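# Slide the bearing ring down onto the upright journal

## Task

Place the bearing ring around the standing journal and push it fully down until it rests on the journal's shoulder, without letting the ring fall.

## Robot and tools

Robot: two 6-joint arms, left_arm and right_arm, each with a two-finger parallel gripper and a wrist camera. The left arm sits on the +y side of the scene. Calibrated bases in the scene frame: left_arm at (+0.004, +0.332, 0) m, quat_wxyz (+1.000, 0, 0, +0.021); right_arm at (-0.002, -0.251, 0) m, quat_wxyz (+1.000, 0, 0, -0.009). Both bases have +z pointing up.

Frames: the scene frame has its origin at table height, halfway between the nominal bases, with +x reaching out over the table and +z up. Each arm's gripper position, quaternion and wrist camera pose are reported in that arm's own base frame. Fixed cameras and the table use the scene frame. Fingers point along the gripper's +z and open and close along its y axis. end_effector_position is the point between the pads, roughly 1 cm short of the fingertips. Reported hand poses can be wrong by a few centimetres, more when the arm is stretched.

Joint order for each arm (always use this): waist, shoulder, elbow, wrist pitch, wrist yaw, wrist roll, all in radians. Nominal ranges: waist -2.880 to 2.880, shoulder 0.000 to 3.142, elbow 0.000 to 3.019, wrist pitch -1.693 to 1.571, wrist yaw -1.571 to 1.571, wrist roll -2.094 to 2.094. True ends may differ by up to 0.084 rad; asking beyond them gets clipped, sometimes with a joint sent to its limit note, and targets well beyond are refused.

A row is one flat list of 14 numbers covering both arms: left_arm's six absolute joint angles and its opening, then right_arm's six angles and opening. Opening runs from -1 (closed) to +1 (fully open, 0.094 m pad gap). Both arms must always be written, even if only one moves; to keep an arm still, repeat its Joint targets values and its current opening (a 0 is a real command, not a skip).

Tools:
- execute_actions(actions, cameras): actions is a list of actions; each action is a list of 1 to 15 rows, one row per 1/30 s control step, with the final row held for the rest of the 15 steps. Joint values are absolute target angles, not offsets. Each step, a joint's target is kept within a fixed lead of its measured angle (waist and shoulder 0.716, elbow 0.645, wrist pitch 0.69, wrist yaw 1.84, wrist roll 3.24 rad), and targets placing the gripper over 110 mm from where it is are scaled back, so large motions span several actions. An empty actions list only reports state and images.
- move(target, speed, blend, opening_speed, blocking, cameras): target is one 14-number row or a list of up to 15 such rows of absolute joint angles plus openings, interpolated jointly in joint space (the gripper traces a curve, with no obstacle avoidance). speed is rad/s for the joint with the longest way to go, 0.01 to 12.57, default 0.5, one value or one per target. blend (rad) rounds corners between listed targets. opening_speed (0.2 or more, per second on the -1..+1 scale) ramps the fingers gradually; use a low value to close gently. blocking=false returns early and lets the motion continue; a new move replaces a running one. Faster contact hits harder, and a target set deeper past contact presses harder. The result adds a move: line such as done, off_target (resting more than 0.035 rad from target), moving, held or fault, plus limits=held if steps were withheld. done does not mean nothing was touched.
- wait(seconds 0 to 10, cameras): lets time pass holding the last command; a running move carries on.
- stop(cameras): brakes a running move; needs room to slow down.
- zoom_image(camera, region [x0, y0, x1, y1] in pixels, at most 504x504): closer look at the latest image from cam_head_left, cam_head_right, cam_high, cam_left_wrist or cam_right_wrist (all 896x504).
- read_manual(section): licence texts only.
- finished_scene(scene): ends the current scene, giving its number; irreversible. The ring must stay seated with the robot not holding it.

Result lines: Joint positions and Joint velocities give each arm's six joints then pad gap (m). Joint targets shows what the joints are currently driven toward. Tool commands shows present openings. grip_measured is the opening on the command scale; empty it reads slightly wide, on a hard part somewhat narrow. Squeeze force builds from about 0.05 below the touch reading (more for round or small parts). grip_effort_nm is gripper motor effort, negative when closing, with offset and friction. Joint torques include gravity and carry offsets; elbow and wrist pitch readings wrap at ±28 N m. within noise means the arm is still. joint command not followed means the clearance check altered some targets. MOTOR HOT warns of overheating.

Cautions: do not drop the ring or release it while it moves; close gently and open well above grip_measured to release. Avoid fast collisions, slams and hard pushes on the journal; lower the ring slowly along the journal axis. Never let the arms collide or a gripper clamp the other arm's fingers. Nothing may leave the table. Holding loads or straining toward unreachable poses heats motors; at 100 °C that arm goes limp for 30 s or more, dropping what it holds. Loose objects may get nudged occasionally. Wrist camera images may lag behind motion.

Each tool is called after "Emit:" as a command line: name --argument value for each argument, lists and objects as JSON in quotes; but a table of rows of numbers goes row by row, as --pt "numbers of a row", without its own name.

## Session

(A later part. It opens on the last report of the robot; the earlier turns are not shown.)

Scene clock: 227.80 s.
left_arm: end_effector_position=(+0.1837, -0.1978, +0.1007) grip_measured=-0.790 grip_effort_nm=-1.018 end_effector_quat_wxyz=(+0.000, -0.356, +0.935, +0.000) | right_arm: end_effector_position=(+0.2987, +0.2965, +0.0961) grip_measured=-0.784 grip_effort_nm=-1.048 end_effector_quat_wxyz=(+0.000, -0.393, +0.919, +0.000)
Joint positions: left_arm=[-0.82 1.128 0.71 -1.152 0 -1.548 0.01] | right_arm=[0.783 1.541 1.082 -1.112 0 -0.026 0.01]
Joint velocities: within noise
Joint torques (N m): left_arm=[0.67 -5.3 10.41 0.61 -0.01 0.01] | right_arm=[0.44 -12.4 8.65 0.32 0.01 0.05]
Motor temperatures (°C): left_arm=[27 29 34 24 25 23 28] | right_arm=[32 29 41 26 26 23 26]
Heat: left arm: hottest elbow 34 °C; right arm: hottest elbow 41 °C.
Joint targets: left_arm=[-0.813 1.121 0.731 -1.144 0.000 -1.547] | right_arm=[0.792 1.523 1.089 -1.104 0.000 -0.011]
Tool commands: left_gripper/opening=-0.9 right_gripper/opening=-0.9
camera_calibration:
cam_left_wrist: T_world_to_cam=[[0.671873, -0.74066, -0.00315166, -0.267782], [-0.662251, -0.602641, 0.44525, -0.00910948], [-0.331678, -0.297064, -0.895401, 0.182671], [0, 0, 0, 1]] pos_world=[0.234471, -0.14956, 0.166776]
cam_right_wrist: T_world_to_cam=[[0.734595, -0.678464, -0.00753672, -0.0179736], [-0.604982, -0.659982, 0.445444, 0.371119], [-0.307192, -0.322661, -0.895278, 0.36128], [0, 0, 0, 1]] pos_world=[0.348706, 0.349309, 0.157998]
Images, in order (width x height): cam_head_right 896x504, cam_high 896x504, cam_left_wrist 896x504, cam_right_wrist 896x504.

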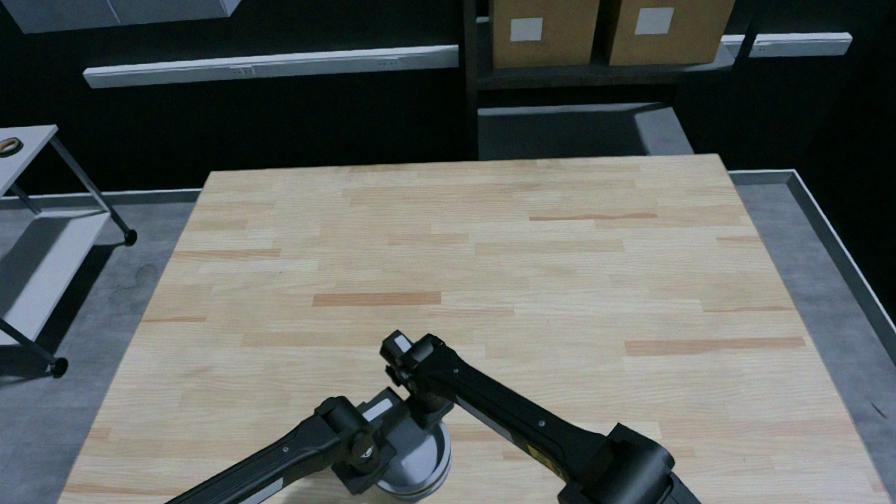

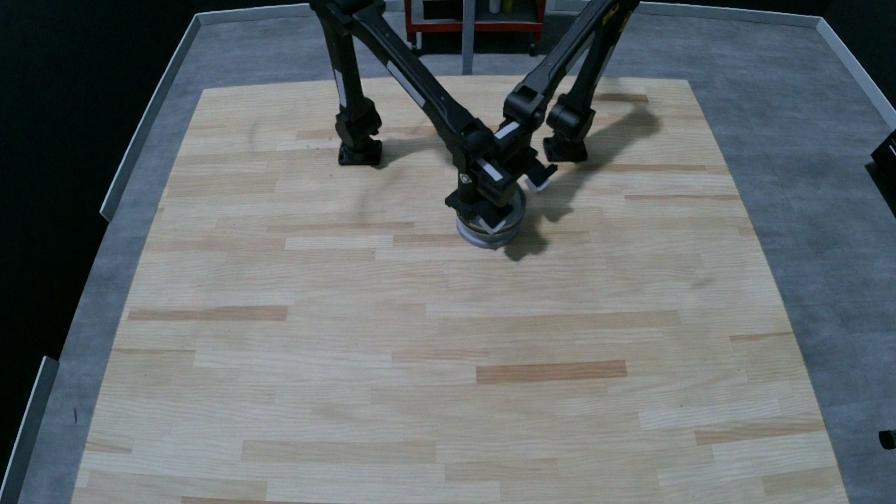

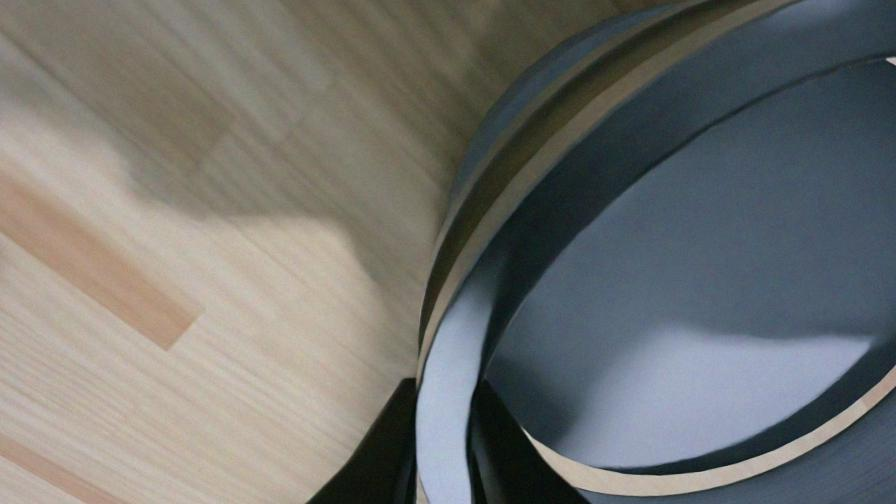

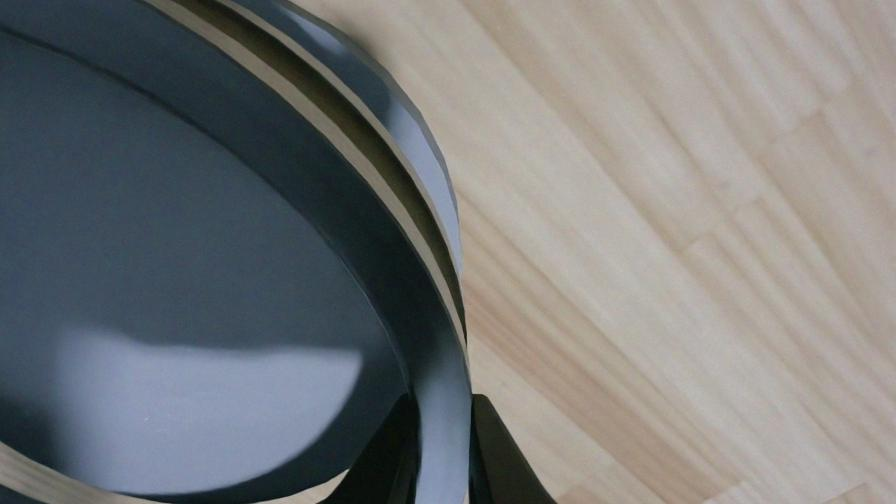

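Emit:
move --target '[-0.8134, 1.1239, 0.7258, -1.1359, 0, -1.5468, -0.90, 0.7922, 1.5278, 1.0832, -1.0931, 0, -0.0112, -0.90]' --speed 0.02 --cameras '["cam_left_wrist", "cam_right_wrist"]'

Scene clock: 231.27 s.
left_arm: end_effector_position=(+0.1837, -0.1978, +0.0980) grip_measured=-0.790 grip_effort_nm=-1.033 end_effector_quat_wxyz=(+0.000, -0.356, +0.935, +0.000) | right_arm: end_effector_position=(+0.2988, +0.2966, +0.0927) grip_measured=-0.784 grip_effort_nm=-1.048 end_effector_quat_wxyz=(+0.001, -0.393, +0.919, +0.001)
Joint positions: left_arm=[-0.82 1.133 0.705 -1.144 0 -1.548 0.01] | right_arm=[0.783 1.545 1.077 -1.101 0 -0.026 0.01]
Joint velocities: within noise
Joint torques (N m): left_arm=[0.67 -5.6 10.28 0.55 -0.03 0.01] | right_arm=[0.26 -12.04 8.47 0.23 0.03 0.07]
Motor temperatures (°C): left_arm=[27 29 34 24 25 23 28] | right_arm=[31 29 40 26 26 23 26]
Heat: left arm: hottest elbow 34 °C; right arm: hottest elbow 40 °C.
Joint targets: left_arm=[-0.813 1.124 0.726 -1.136 0.000 -1.547] | right_arm=[0.792 1.528 1.083 -1.093 0.000 -0.011]
move: done
camera_calibration:
cam_left_wrist: T_world_to_cam=[[0.67183, -0.740695, -0.00391027, -0.267664], [-0.662046, -0.602844, 0.44528, -0.00794645], [-0.332174, -0.296564, -0.895383, 0.180353], [0, 0, 0, 1]] pos_world=[0.234472, -0.149562, 0.163977]
cam_right_wrist: T_world_to_cam=[[0.734624, -0.678434, -0.0074275, -0.0179682], [-0.605349, -0.660351, 0.444397, 0.373075], [-0.306399, -0.321968, -0.895799, 0.357922], [0, 0, 0, 1]] pos_world=[0.348707, 0.34941, 0.154699]
Images, in order (width x height): cam_left_wrist 896x504, cam_right_wrist 896x504.

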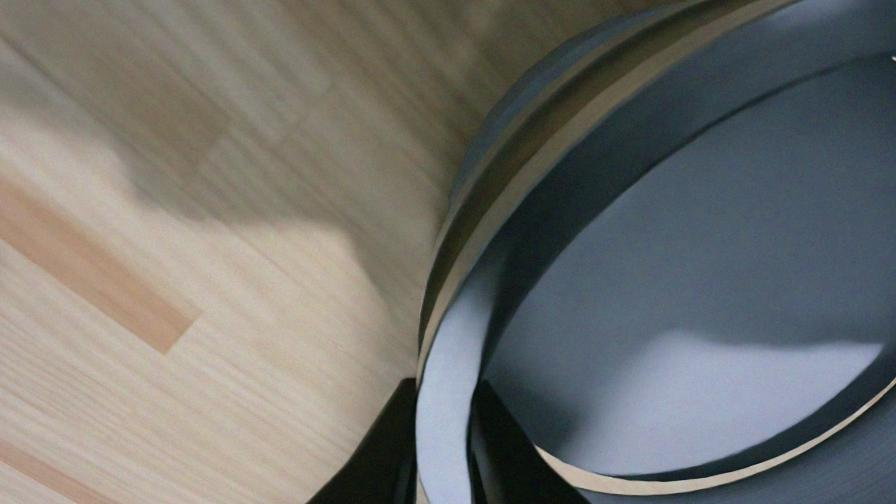

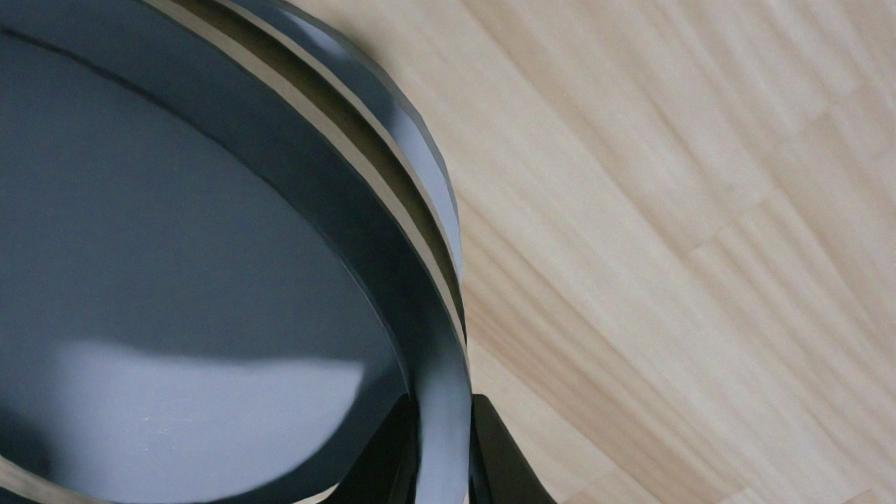

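Emit:
zoom_image --camera "cam_left_wrist" --region '[500, 340, 896, 504]'

Emit:
zoom_image --camera "cam_right_wrist" --region '[0, 384, 440, 504]'

Scaled by 1.273 from the camera's 896x504 image, which has a finer 1280x720 frame.

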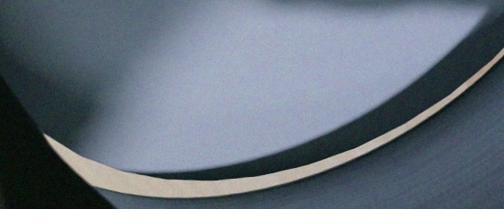

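Scaled by 1.145 from the camera's 896x504 image, which has a finer 1280x720 frame.

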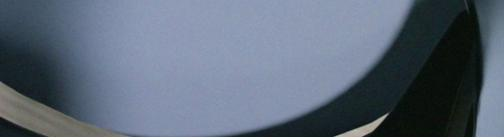

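Emit:
zoom_image --camera "cam_right_wrist" --region '[0, 424, 140, 504]'

Emit:
zoom_image --camera "cam_left_wrist" --region '[756, 340, 896, 504]'

Scaled by 3.600 from the camera's 896x504 image, which has a finer 1280x720 frame.

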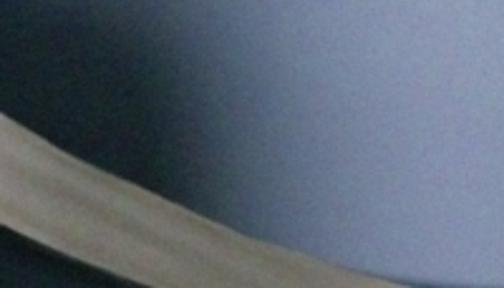

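Scaled by 3.073 from the camera's 896x504 image, which has a finer 1280x720 frame.

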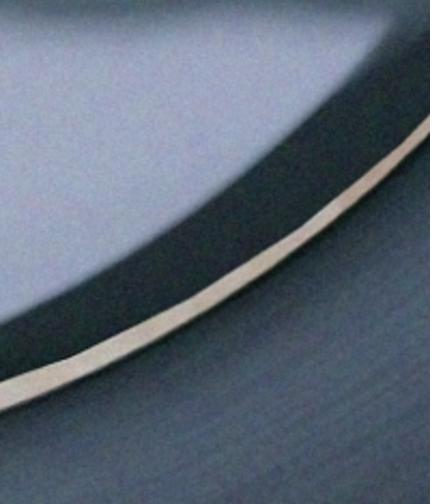

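Emit:
zoom_image --camera "cam_high" --region '[445, 175, 545, 255]'

Emit:
zoom_image --camera "cam_head_right" --region '[360, 420, 470, 504]'

This scene's latest camera images include none from cam_high. They are from: cam_left_wrist, cam_right_wrist. cam_high's image comes with the result of a call that names it in "cameras".

This scene's latest camera images include none from cam_head_right. They are from: cam_left_wrist, cam_right_wrist. cam_head_right's image comes with the result of a call that names it in "cameras".

Emit:
execute_actions --actions '[]' --cameras '["cam_head_right", "cam_high", "cam_head_left"]'

Emit:
zoom_image --camera "cam_high" --region '[445, 175, 545, 255]'

Emit:
zoom_image --camera "cam_head_right" --region '[360, 420, 470, 504]'

Emit:
zoom_image --camera "cam_head_left" --region '[360, 420, 500, 504]'

Scene clock: 238.53 s.
left_arm: end_effector_position=(+0.1838, -0.1979, +0.0980) grip_measured=-0.790 grip_effort_nm=-1.023 end_effector_quat_wxyz=(+0.000, -0.356, +0.935, +0.000) | right_arm: end_effector_position=(+0.2989, +0.2967, +0.0927) grip_measured=-0.784 grip_effort_nm=-1.048 end_effector_quat_wxyz=(+0.001, -0.393, +0.919, +0.001)
Joint positions: left_arm=[-0.82 1.133 0.705 -1.144 0 -1.548 0.01] | right_arm=[0.783 1.545 1.077 -1.101 0 -0.026 0.01]
Joint velocities: within noise
Joint torques (N m): left_arm=[0.97 -5.83 10.35 0.61 -0.01 0.02] | right_arm=[1.08 -12.22 8.53 0.4 0.05 0.06]
Motor temperatures (°C): left_arm=[27 29 35 24 25 23 28] | right_arm=[31 30 40 26 26 23 26]
Heat: left arm: hottest elbow 35 °C; right arm: hottest elbow 40 °C.
Joint targets: left_arm=[-0.813 1.124 0.726 -1.136 0.000 -1.547] | right_arm=[0.792 1.528 1.083 -1.093 0.000 -0.011]
Tool commands: left_gripper/opening=-0.9 right_gripper/opening=-0.9
Images, in order (width x height): cam_head_left 896x504, cam_head_right 896x504, cam_high 896x504.

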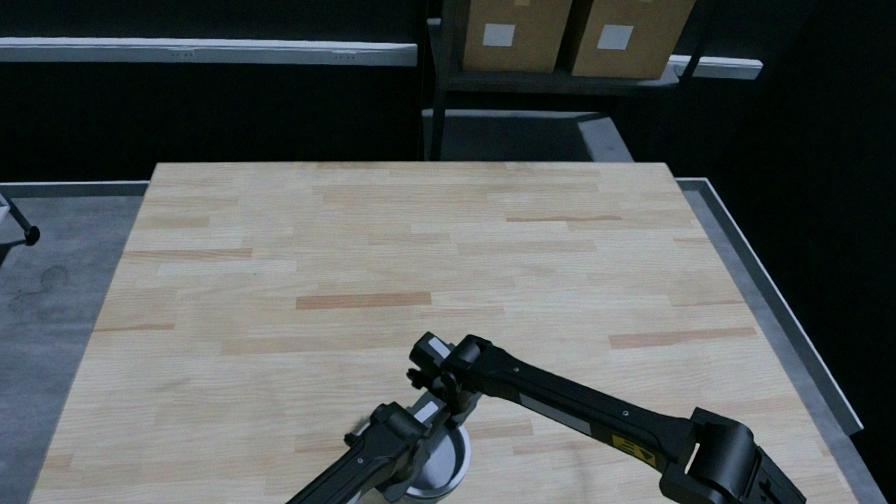

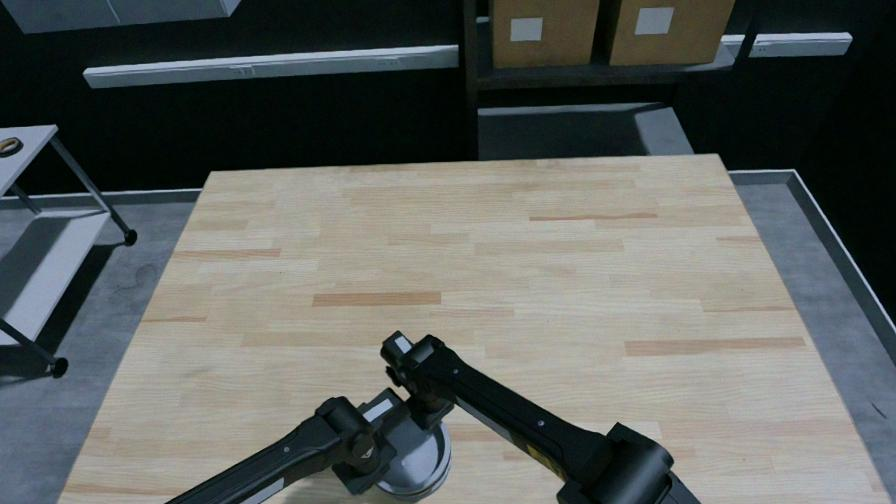

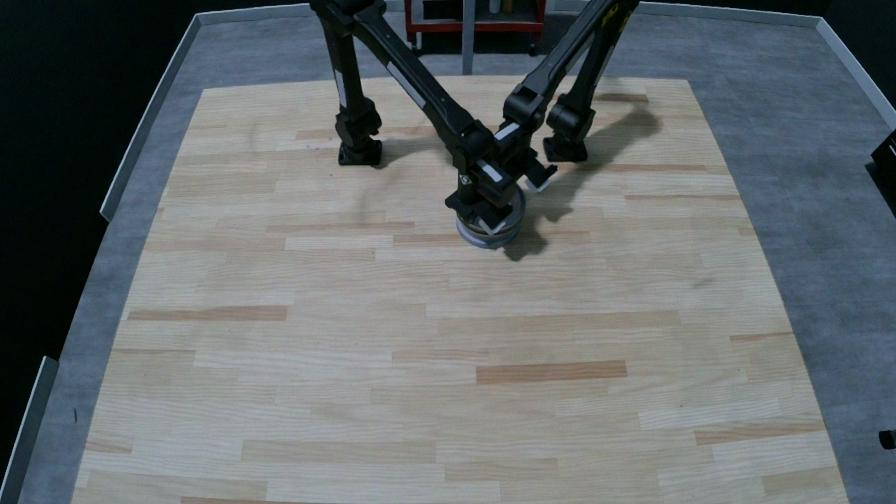

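Scaled by 5.040 from the camera's 896x504 image, which has a finer 1280x720 frame.

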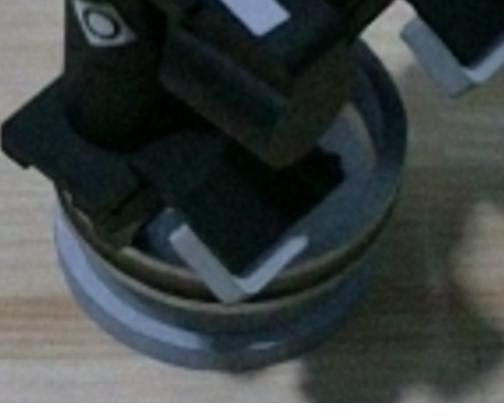

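Scaled by 4.582 from the camera's 896x504 image, which has a finer 1280x720 frame.

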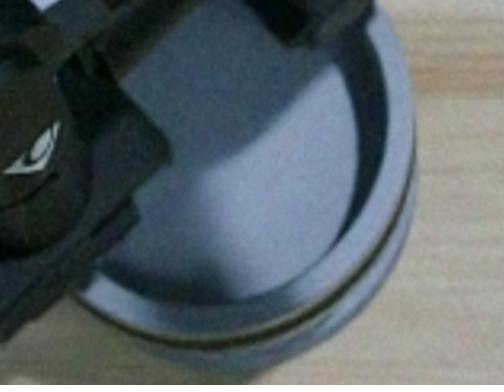

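Scaled by 3.600 from the camera's 896x504 image, which has a finer 1280x720 frame.

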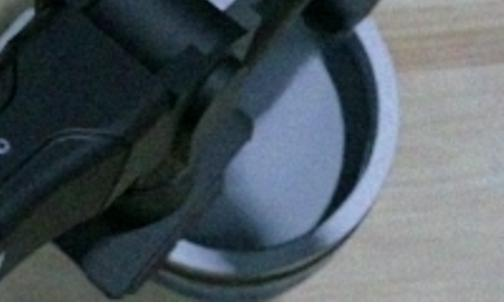

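Emit:
zoom_image --camera "cam_high" --region '[452, 208, 492, 252]'

Emit:
zoom_image --camera "cam_high" --region '[488, 208, 528, 252]'

Scaled by 11.455 from the camera's 896x504 image, which has a finer 1280x720 frame.

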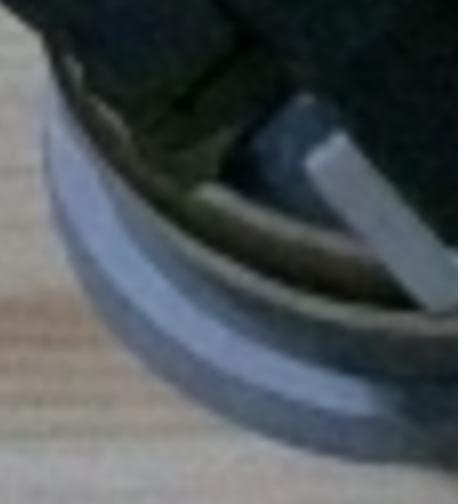

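Scaled by 11.455 from the camera's 896x504 image, which has a finer 1280x720 frame.

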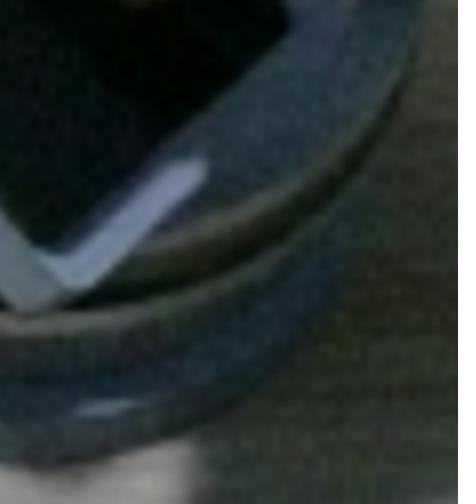

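Emit:
zoom_image --camera "cam_head_right" --region '[372, 464, 418, 504]'

Emit:
zoom_image --camera "cam_head_right" --region '[410, 420, 456, 504]'

Emit:
zoom_image --camera "cam_head_left" --region '[400, 424, 480, 504]'

Scaled by 10.957 from the camera's 896x504 image, which has a finer 1280x720 frame.

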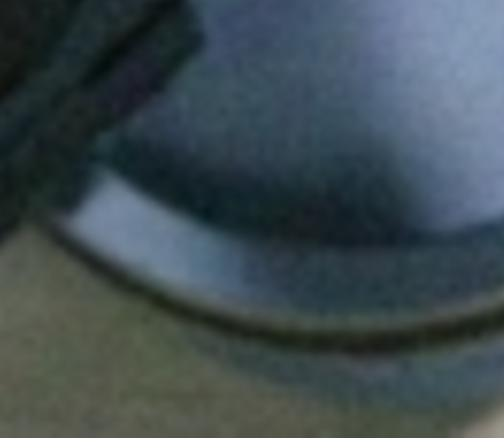

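Scaled by 6.000 from the camera's 896x504 image, which has a finer 1280x720 frame.

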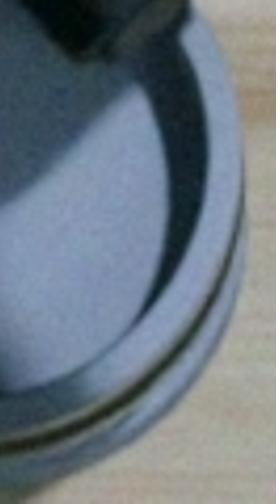

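Scaled by 6.300 from the camera's 896x504 image, which has a finer 1280x720 frame.

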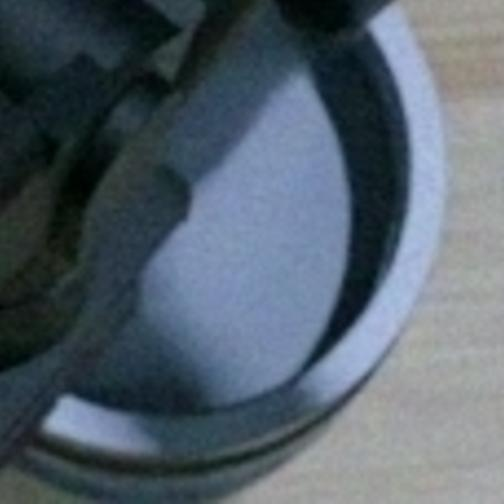

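Emit:
zoom_image --camera "cam_head_right" --region '[376, 484, 416, 504]'

Emit:
zoom_image --camera "cam_head_right" --region '[412, 464, 452, 504]'

Scaled by 12.600 from the camera's 896x504 image, which has a finer 1280x720 frame.

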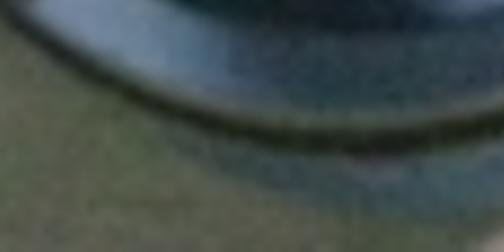

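Scaled by 12.600 from the camera's 896x504 image, which has a finer 1280x720 frame.

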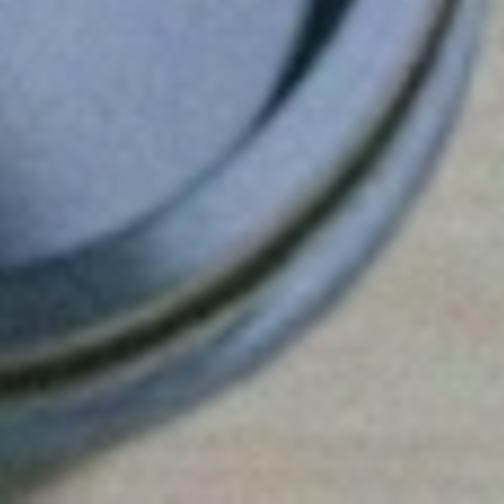

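Emit:
execute_actions --actions '[]' --cameras '["cam_left_wrist", "cam_right_wrist", "cam_head_right", "cam_high"]'

Emit:
zoom_image --camera "cam_left_wrist" --region '[410, 0, 650, 380]'

Emit:
zoom_image --camera "cam_right_wrist" --region '[240, 0, 480, 380]'

Scene clock: 249.73 s.
left_arm: end_effector_position=(+0.1838, -0.1979, +0.0980) grip_measured=-0.790 grip_effort_nm=-1.023 end_effector_quat_wxyz=(+0.000, -0.356, +0.935, +0.000) | right_arm: end_effector_position=(+0.2989, +0.2967, +0.0927) grip_measured=-0.784 grip_effort_nm=-1.048 end_effector_quat_wxyz=(+0.001, -0.393, +0.919, +0.001)
Joint positions: left_arm=[-0.82 1.133 0.705 -1.144 0 -1.548 0.01] | right_arm=[0.783 1.545 1.077 -1.101 0 -0.026 0.01]
Joint velocities: within noise
Joint torques (N m): left_arm=[1.03 -5.83 10.52 0.62 -0.02 0.01] | right_arm=[0.32 -11.99 8.44 0.36 0.02 0.06]
Motor temperatures (°C): left_arm=[27 28 35 24 25 23 28] | right_arm=[31 30 39 26 26 23 26]
Heat: left arm: hottest elbow 35 °C; right arm: hottest elbow 39 °C.
Joint targets: left_arm=[-0.813 1.124 0.726 -1.136 0.000 -1.547] | right_arm=[0.792 1.528 1.083 -1.093 0.000 -0.011]
Tool commands: left_gripper/opening=-0.9 right_gripper/opening=-0.9
camera_calibration:
cam_left_wrist: T_world_to_cam=[[0.671852, -0.740677, -0.00352787, -0.267728], [-0.662128, -0.602723, 0.445322, -0.00791556], [-0.331966, -0.296855, -0.895363, 0.180258], [0, 0, 0, 1]] pos_world=[0.234472, -0.14956, 0.163976]
cam_right_wrist: T_world_to_cam=[[0.734668, -0.678386, -0.00744423, -0.0180709], [-0.605406, -0.660506, 0.44409, 0.373257], [-0.306182, -0.321752, -0.895951, 0.357825], [0, 0, 0, 1]] pos_world=[0.348808, 0.34941, 0.1547]
Images, in order (width x height): cam_head_right 896x504, cam_high 896x504, cam_left_wrist 896x504, cam_right_wrist 896x504.

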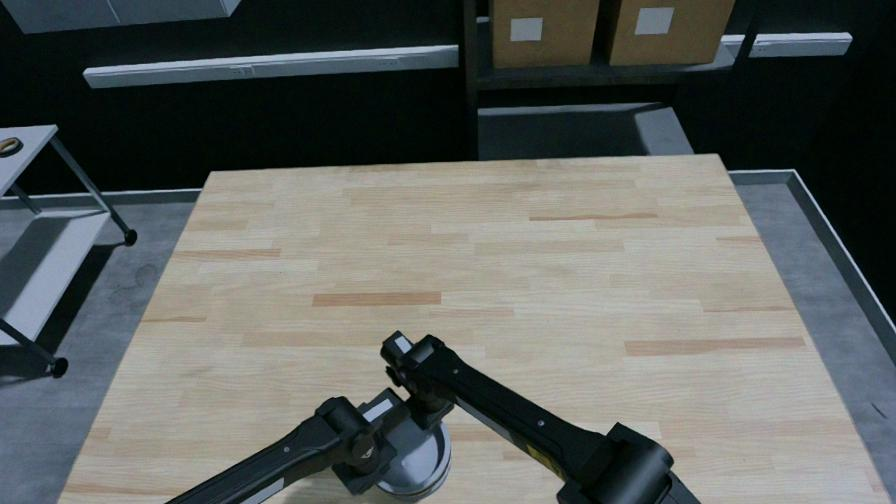

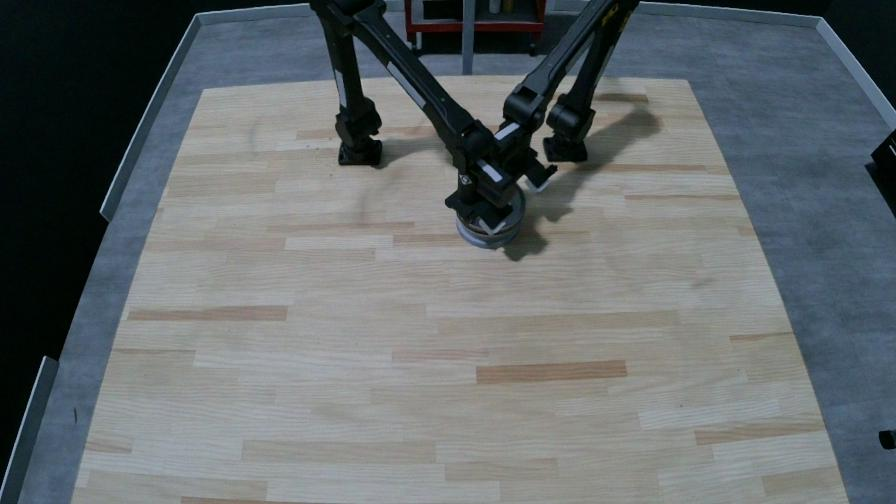

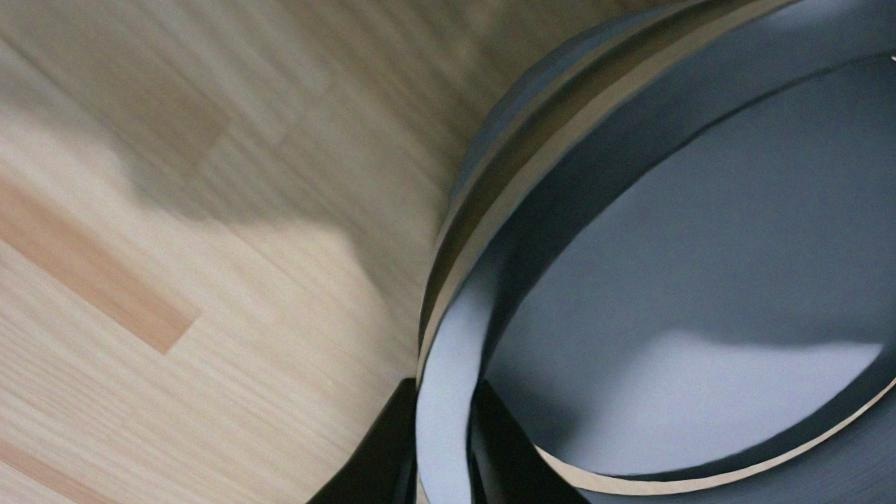

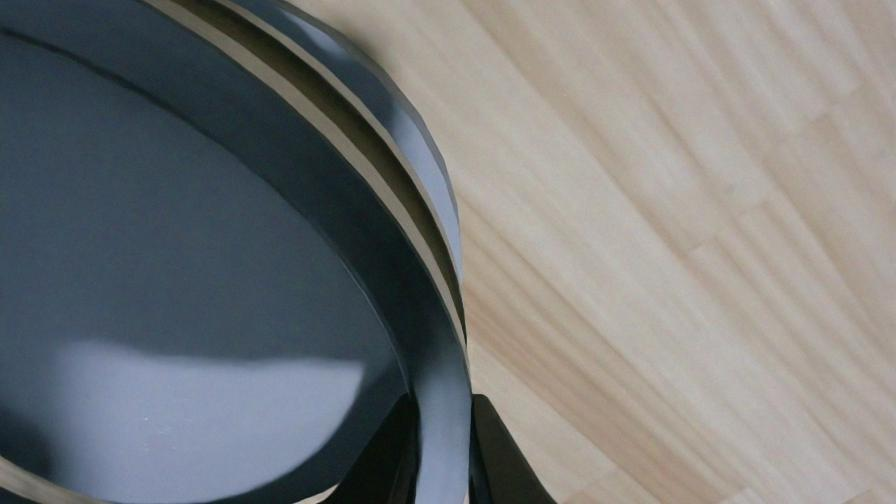

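Scaled by 1.326 from the camera's 896x504 image, which has a finer 1280x720 frame.

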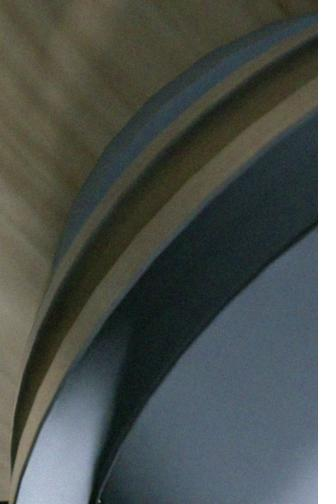

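Scaled by 1.326 from the camera's 896x504 image, which has a finer 1280x720 frame.

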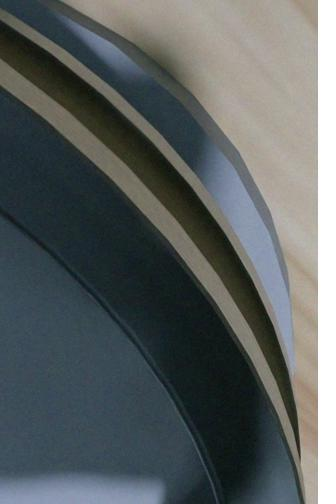

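Emit:
zoom_image --camera "cam_right_wrist" --region '[280, 0, 400, 120]'

Emit:
zoom_image --camera "cam_right_wrist" --region '[380, 100, 500, 220]'

Emit:
zoom_image --camera "cam_left_wrist" --region '[440, 80, 560, 200]'

Emit:
zoom_image --camera "cam_left_wrist" --region '[540, 0, 660, 120]'

Scaled by 4.200 from the camera's 896x504 image, which has a finer 1280x720 frame.

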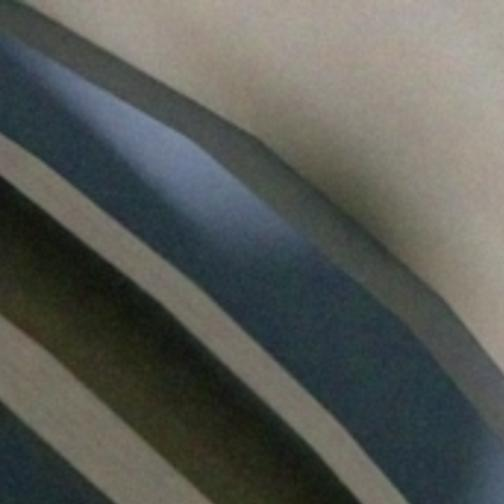

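Scaled by 4.200 from the camera's 896x504 image, which has a finer 1280x720 frame.

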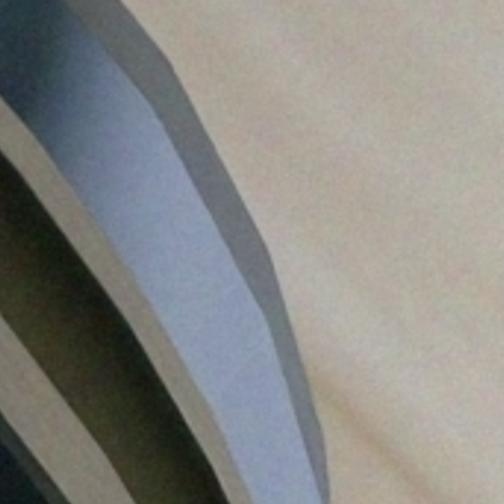

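Scaled by 4.200 from the camera's 896x504 image, which has a finer 1280x720 frame.

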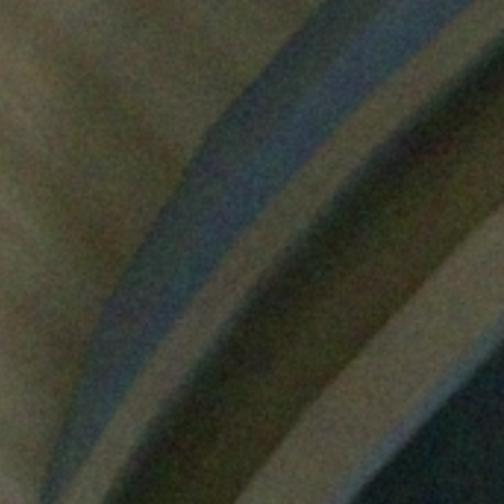

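Scaled by 4.200 from the camera's 896x504 image, which has a finer 1280x720 frame.

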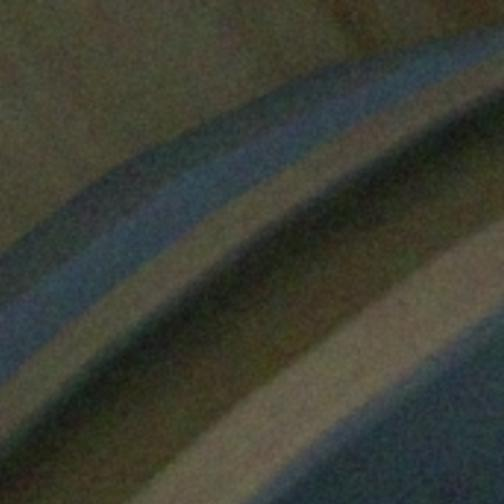

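Emit:
zoom_image --camera "cam_high" --region '[472, 222, 508, 252]'

Emit:
zoom_image --camera "cam_high" --region '[452, 200, 482, 230]'

Emit:
zoom_image --camera "cam_high" --region '[500, 195, 530, 235]'

Scaled by 14.000 from the camera's 896x504 image, which has a finer 1280x720 frame.

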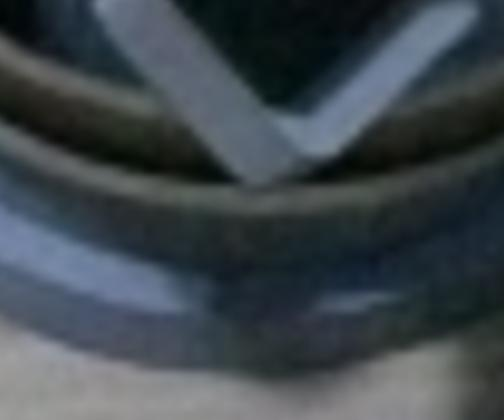

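Scaled by 16.800 from the camera's 896x504 image, which has a finer 1280x720 frame.

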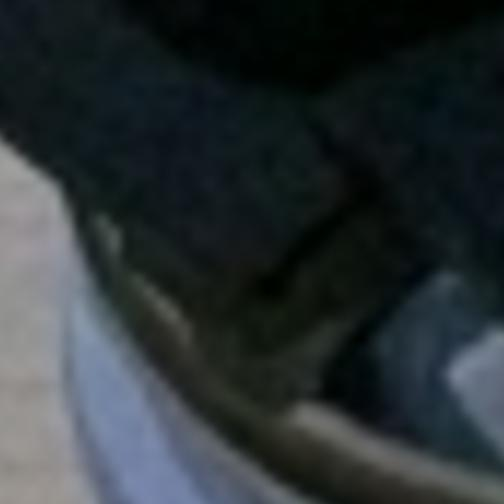

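Scaled by 12.600 from the camera's 896x504 image, which has a finer 1280x720 frame.

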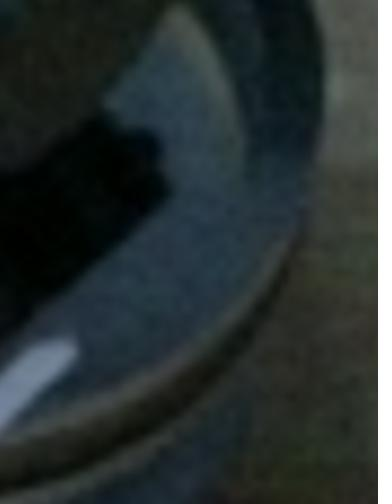

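Emit:
move --target '[-0.8134, 1.1280, 0.7201, -1.1261, 0, -1.5468, -0.90, 0.7922, 1.5278, 1.0832, -1.0931, 0, -0.0112, -0.90]' --speed 0.02 --cameras '["cam_left_wrist", "cam_right_wrist", "cam_high"]'

Emit:
zoom_image --camera "cam_left_wrist" --region '[500, 340, 896, 504]'

Emit:
zoom_image --camera "cam_right_wrist" --region '[0, 424, 140, 504]'

Emit:
zoom_image --camera "cam_left_wrist" --region '[756, 340, 896, 504]'

Scene clock: 264.40 s.
left_arm: end_effector_position=(+0.1837, -0.1978, +0.0957) grip_measured=-0.790 grip_effort_nm=-1.018 end_effector_quat_wxyz=(+0.000, -0.356, +0.935, +0.000) | right_arm: end_effector_position=(+0.2989, +0.2967, +0.0921) grip_measured=-0.784 grip_effort_nm=-1.043 end_effector_quat_wxyz=(+0.000, -0.393, +0.919, +0.000)
Joint positions: left_arm=[-0.82 1.135 0.7 -1.135 0 -1.548 0.01] | right_arm=[0.783 1.546 1.077 -1.101 0 -0.026 0.01]
Joint velocities: within noise
Joint torques (N m): left_arm=[0.85 -5.25 10.28 0.65 -0.03 0] | right_arm=[0.56 -11.99 8.5 0.4 0.03 0.06]
Motor temperatures (°C): left_arm=[27 28 35 24 25 23 29] | right_arm=[31 30 38 26 25 23 26]
Heat: left arm: hottest elbow 35 °C; right arm: hottest elbow 38 °C.
Joint targets: left_arm=[-0.813 1.128 0.720 -1.126 0.000 -1.547] | right_arm=[0.792 1.528 1.083 -1.093 0.000 -0.011]
move: done
camera_calibration:
cam_left_wrist: T_world_to_cam=[[0.671798, -0.740731, -0.00239099, -0.267911], [-0.662531, -0.602313, 0.445277, -0.00672762], [-0.33127, -0.297552, -0.89539, 0.177934], [0, 0, 0, 1]] pos_world=[0.234469, -0.149558, 0.161675]
cam_right_wrist: T_world_to_cam=[[0.734595, -0.678464, -0.00753672, -0.0180093], [-0.604982, -0.659982, 0.445444, 0.373027], [-0.307192, -0.322661, -0.895278, 0.357762], [0, 0, 0, 1]] pos_world=[0.348806, 0.349409, 0.153998]
Images, in order (width x height): cam_high 896x504, cam_left_wrist 896x504, cam_right_wrist 896x504.

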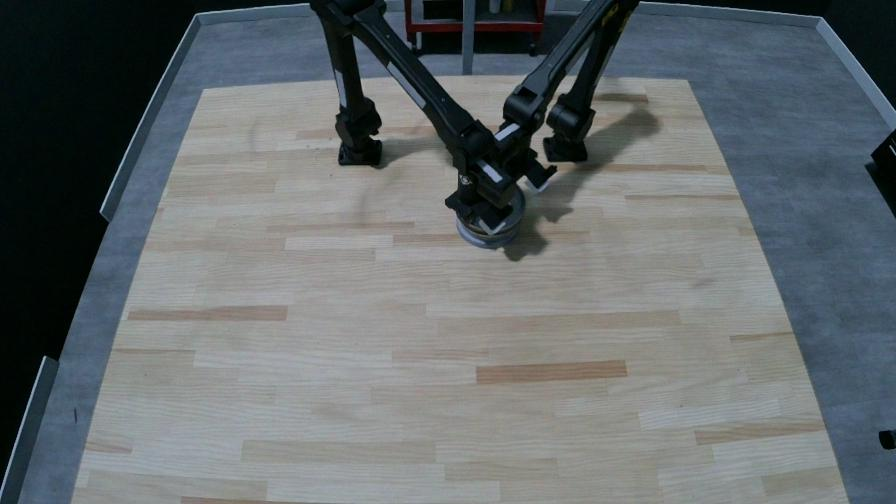

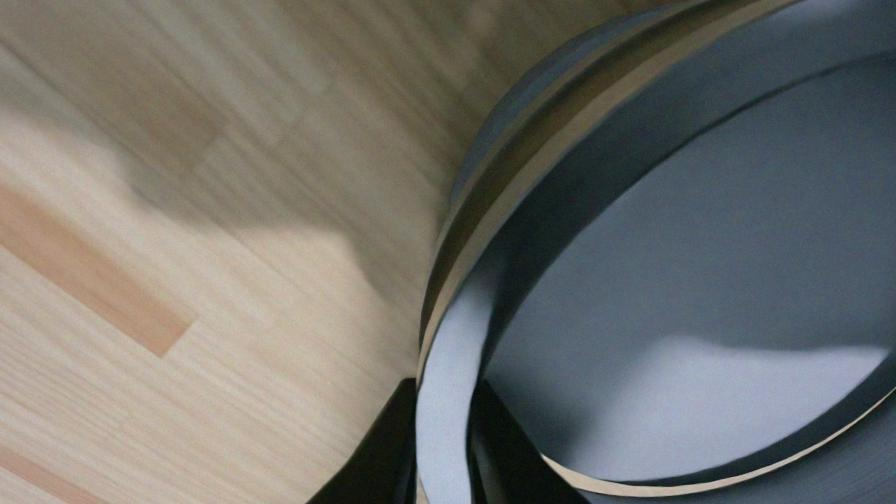

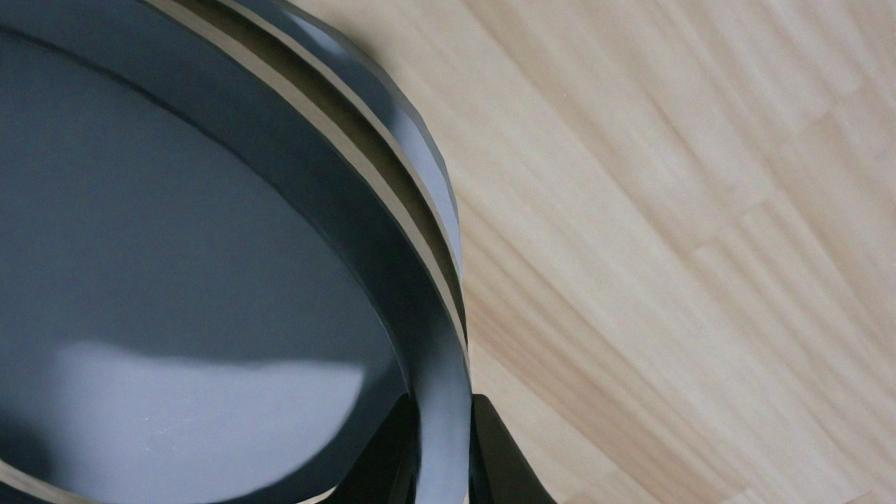

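Scaled by 1.273 from the camera's 896x504 image, which has a finer 1280x720 frame.

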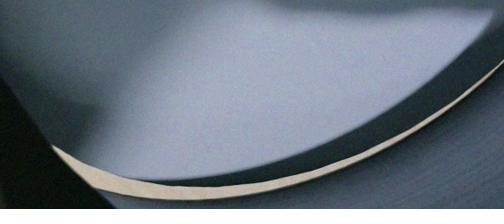

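Scaled by 3.600 from the camera's 896x504 image, which has a finer 1280x720 frame.

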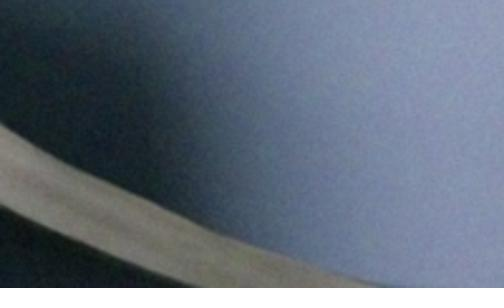

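Scaled by 3.073 from the camera's 896x504 image, which has a finer 1280x720 frame.

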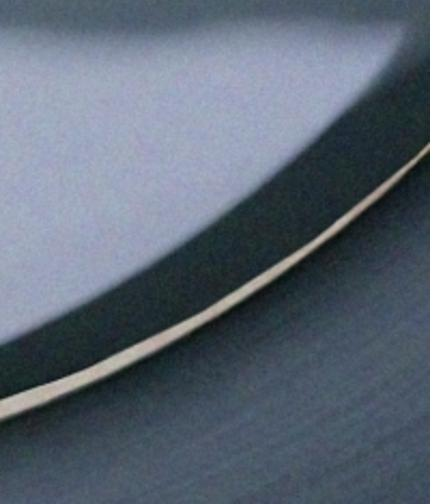

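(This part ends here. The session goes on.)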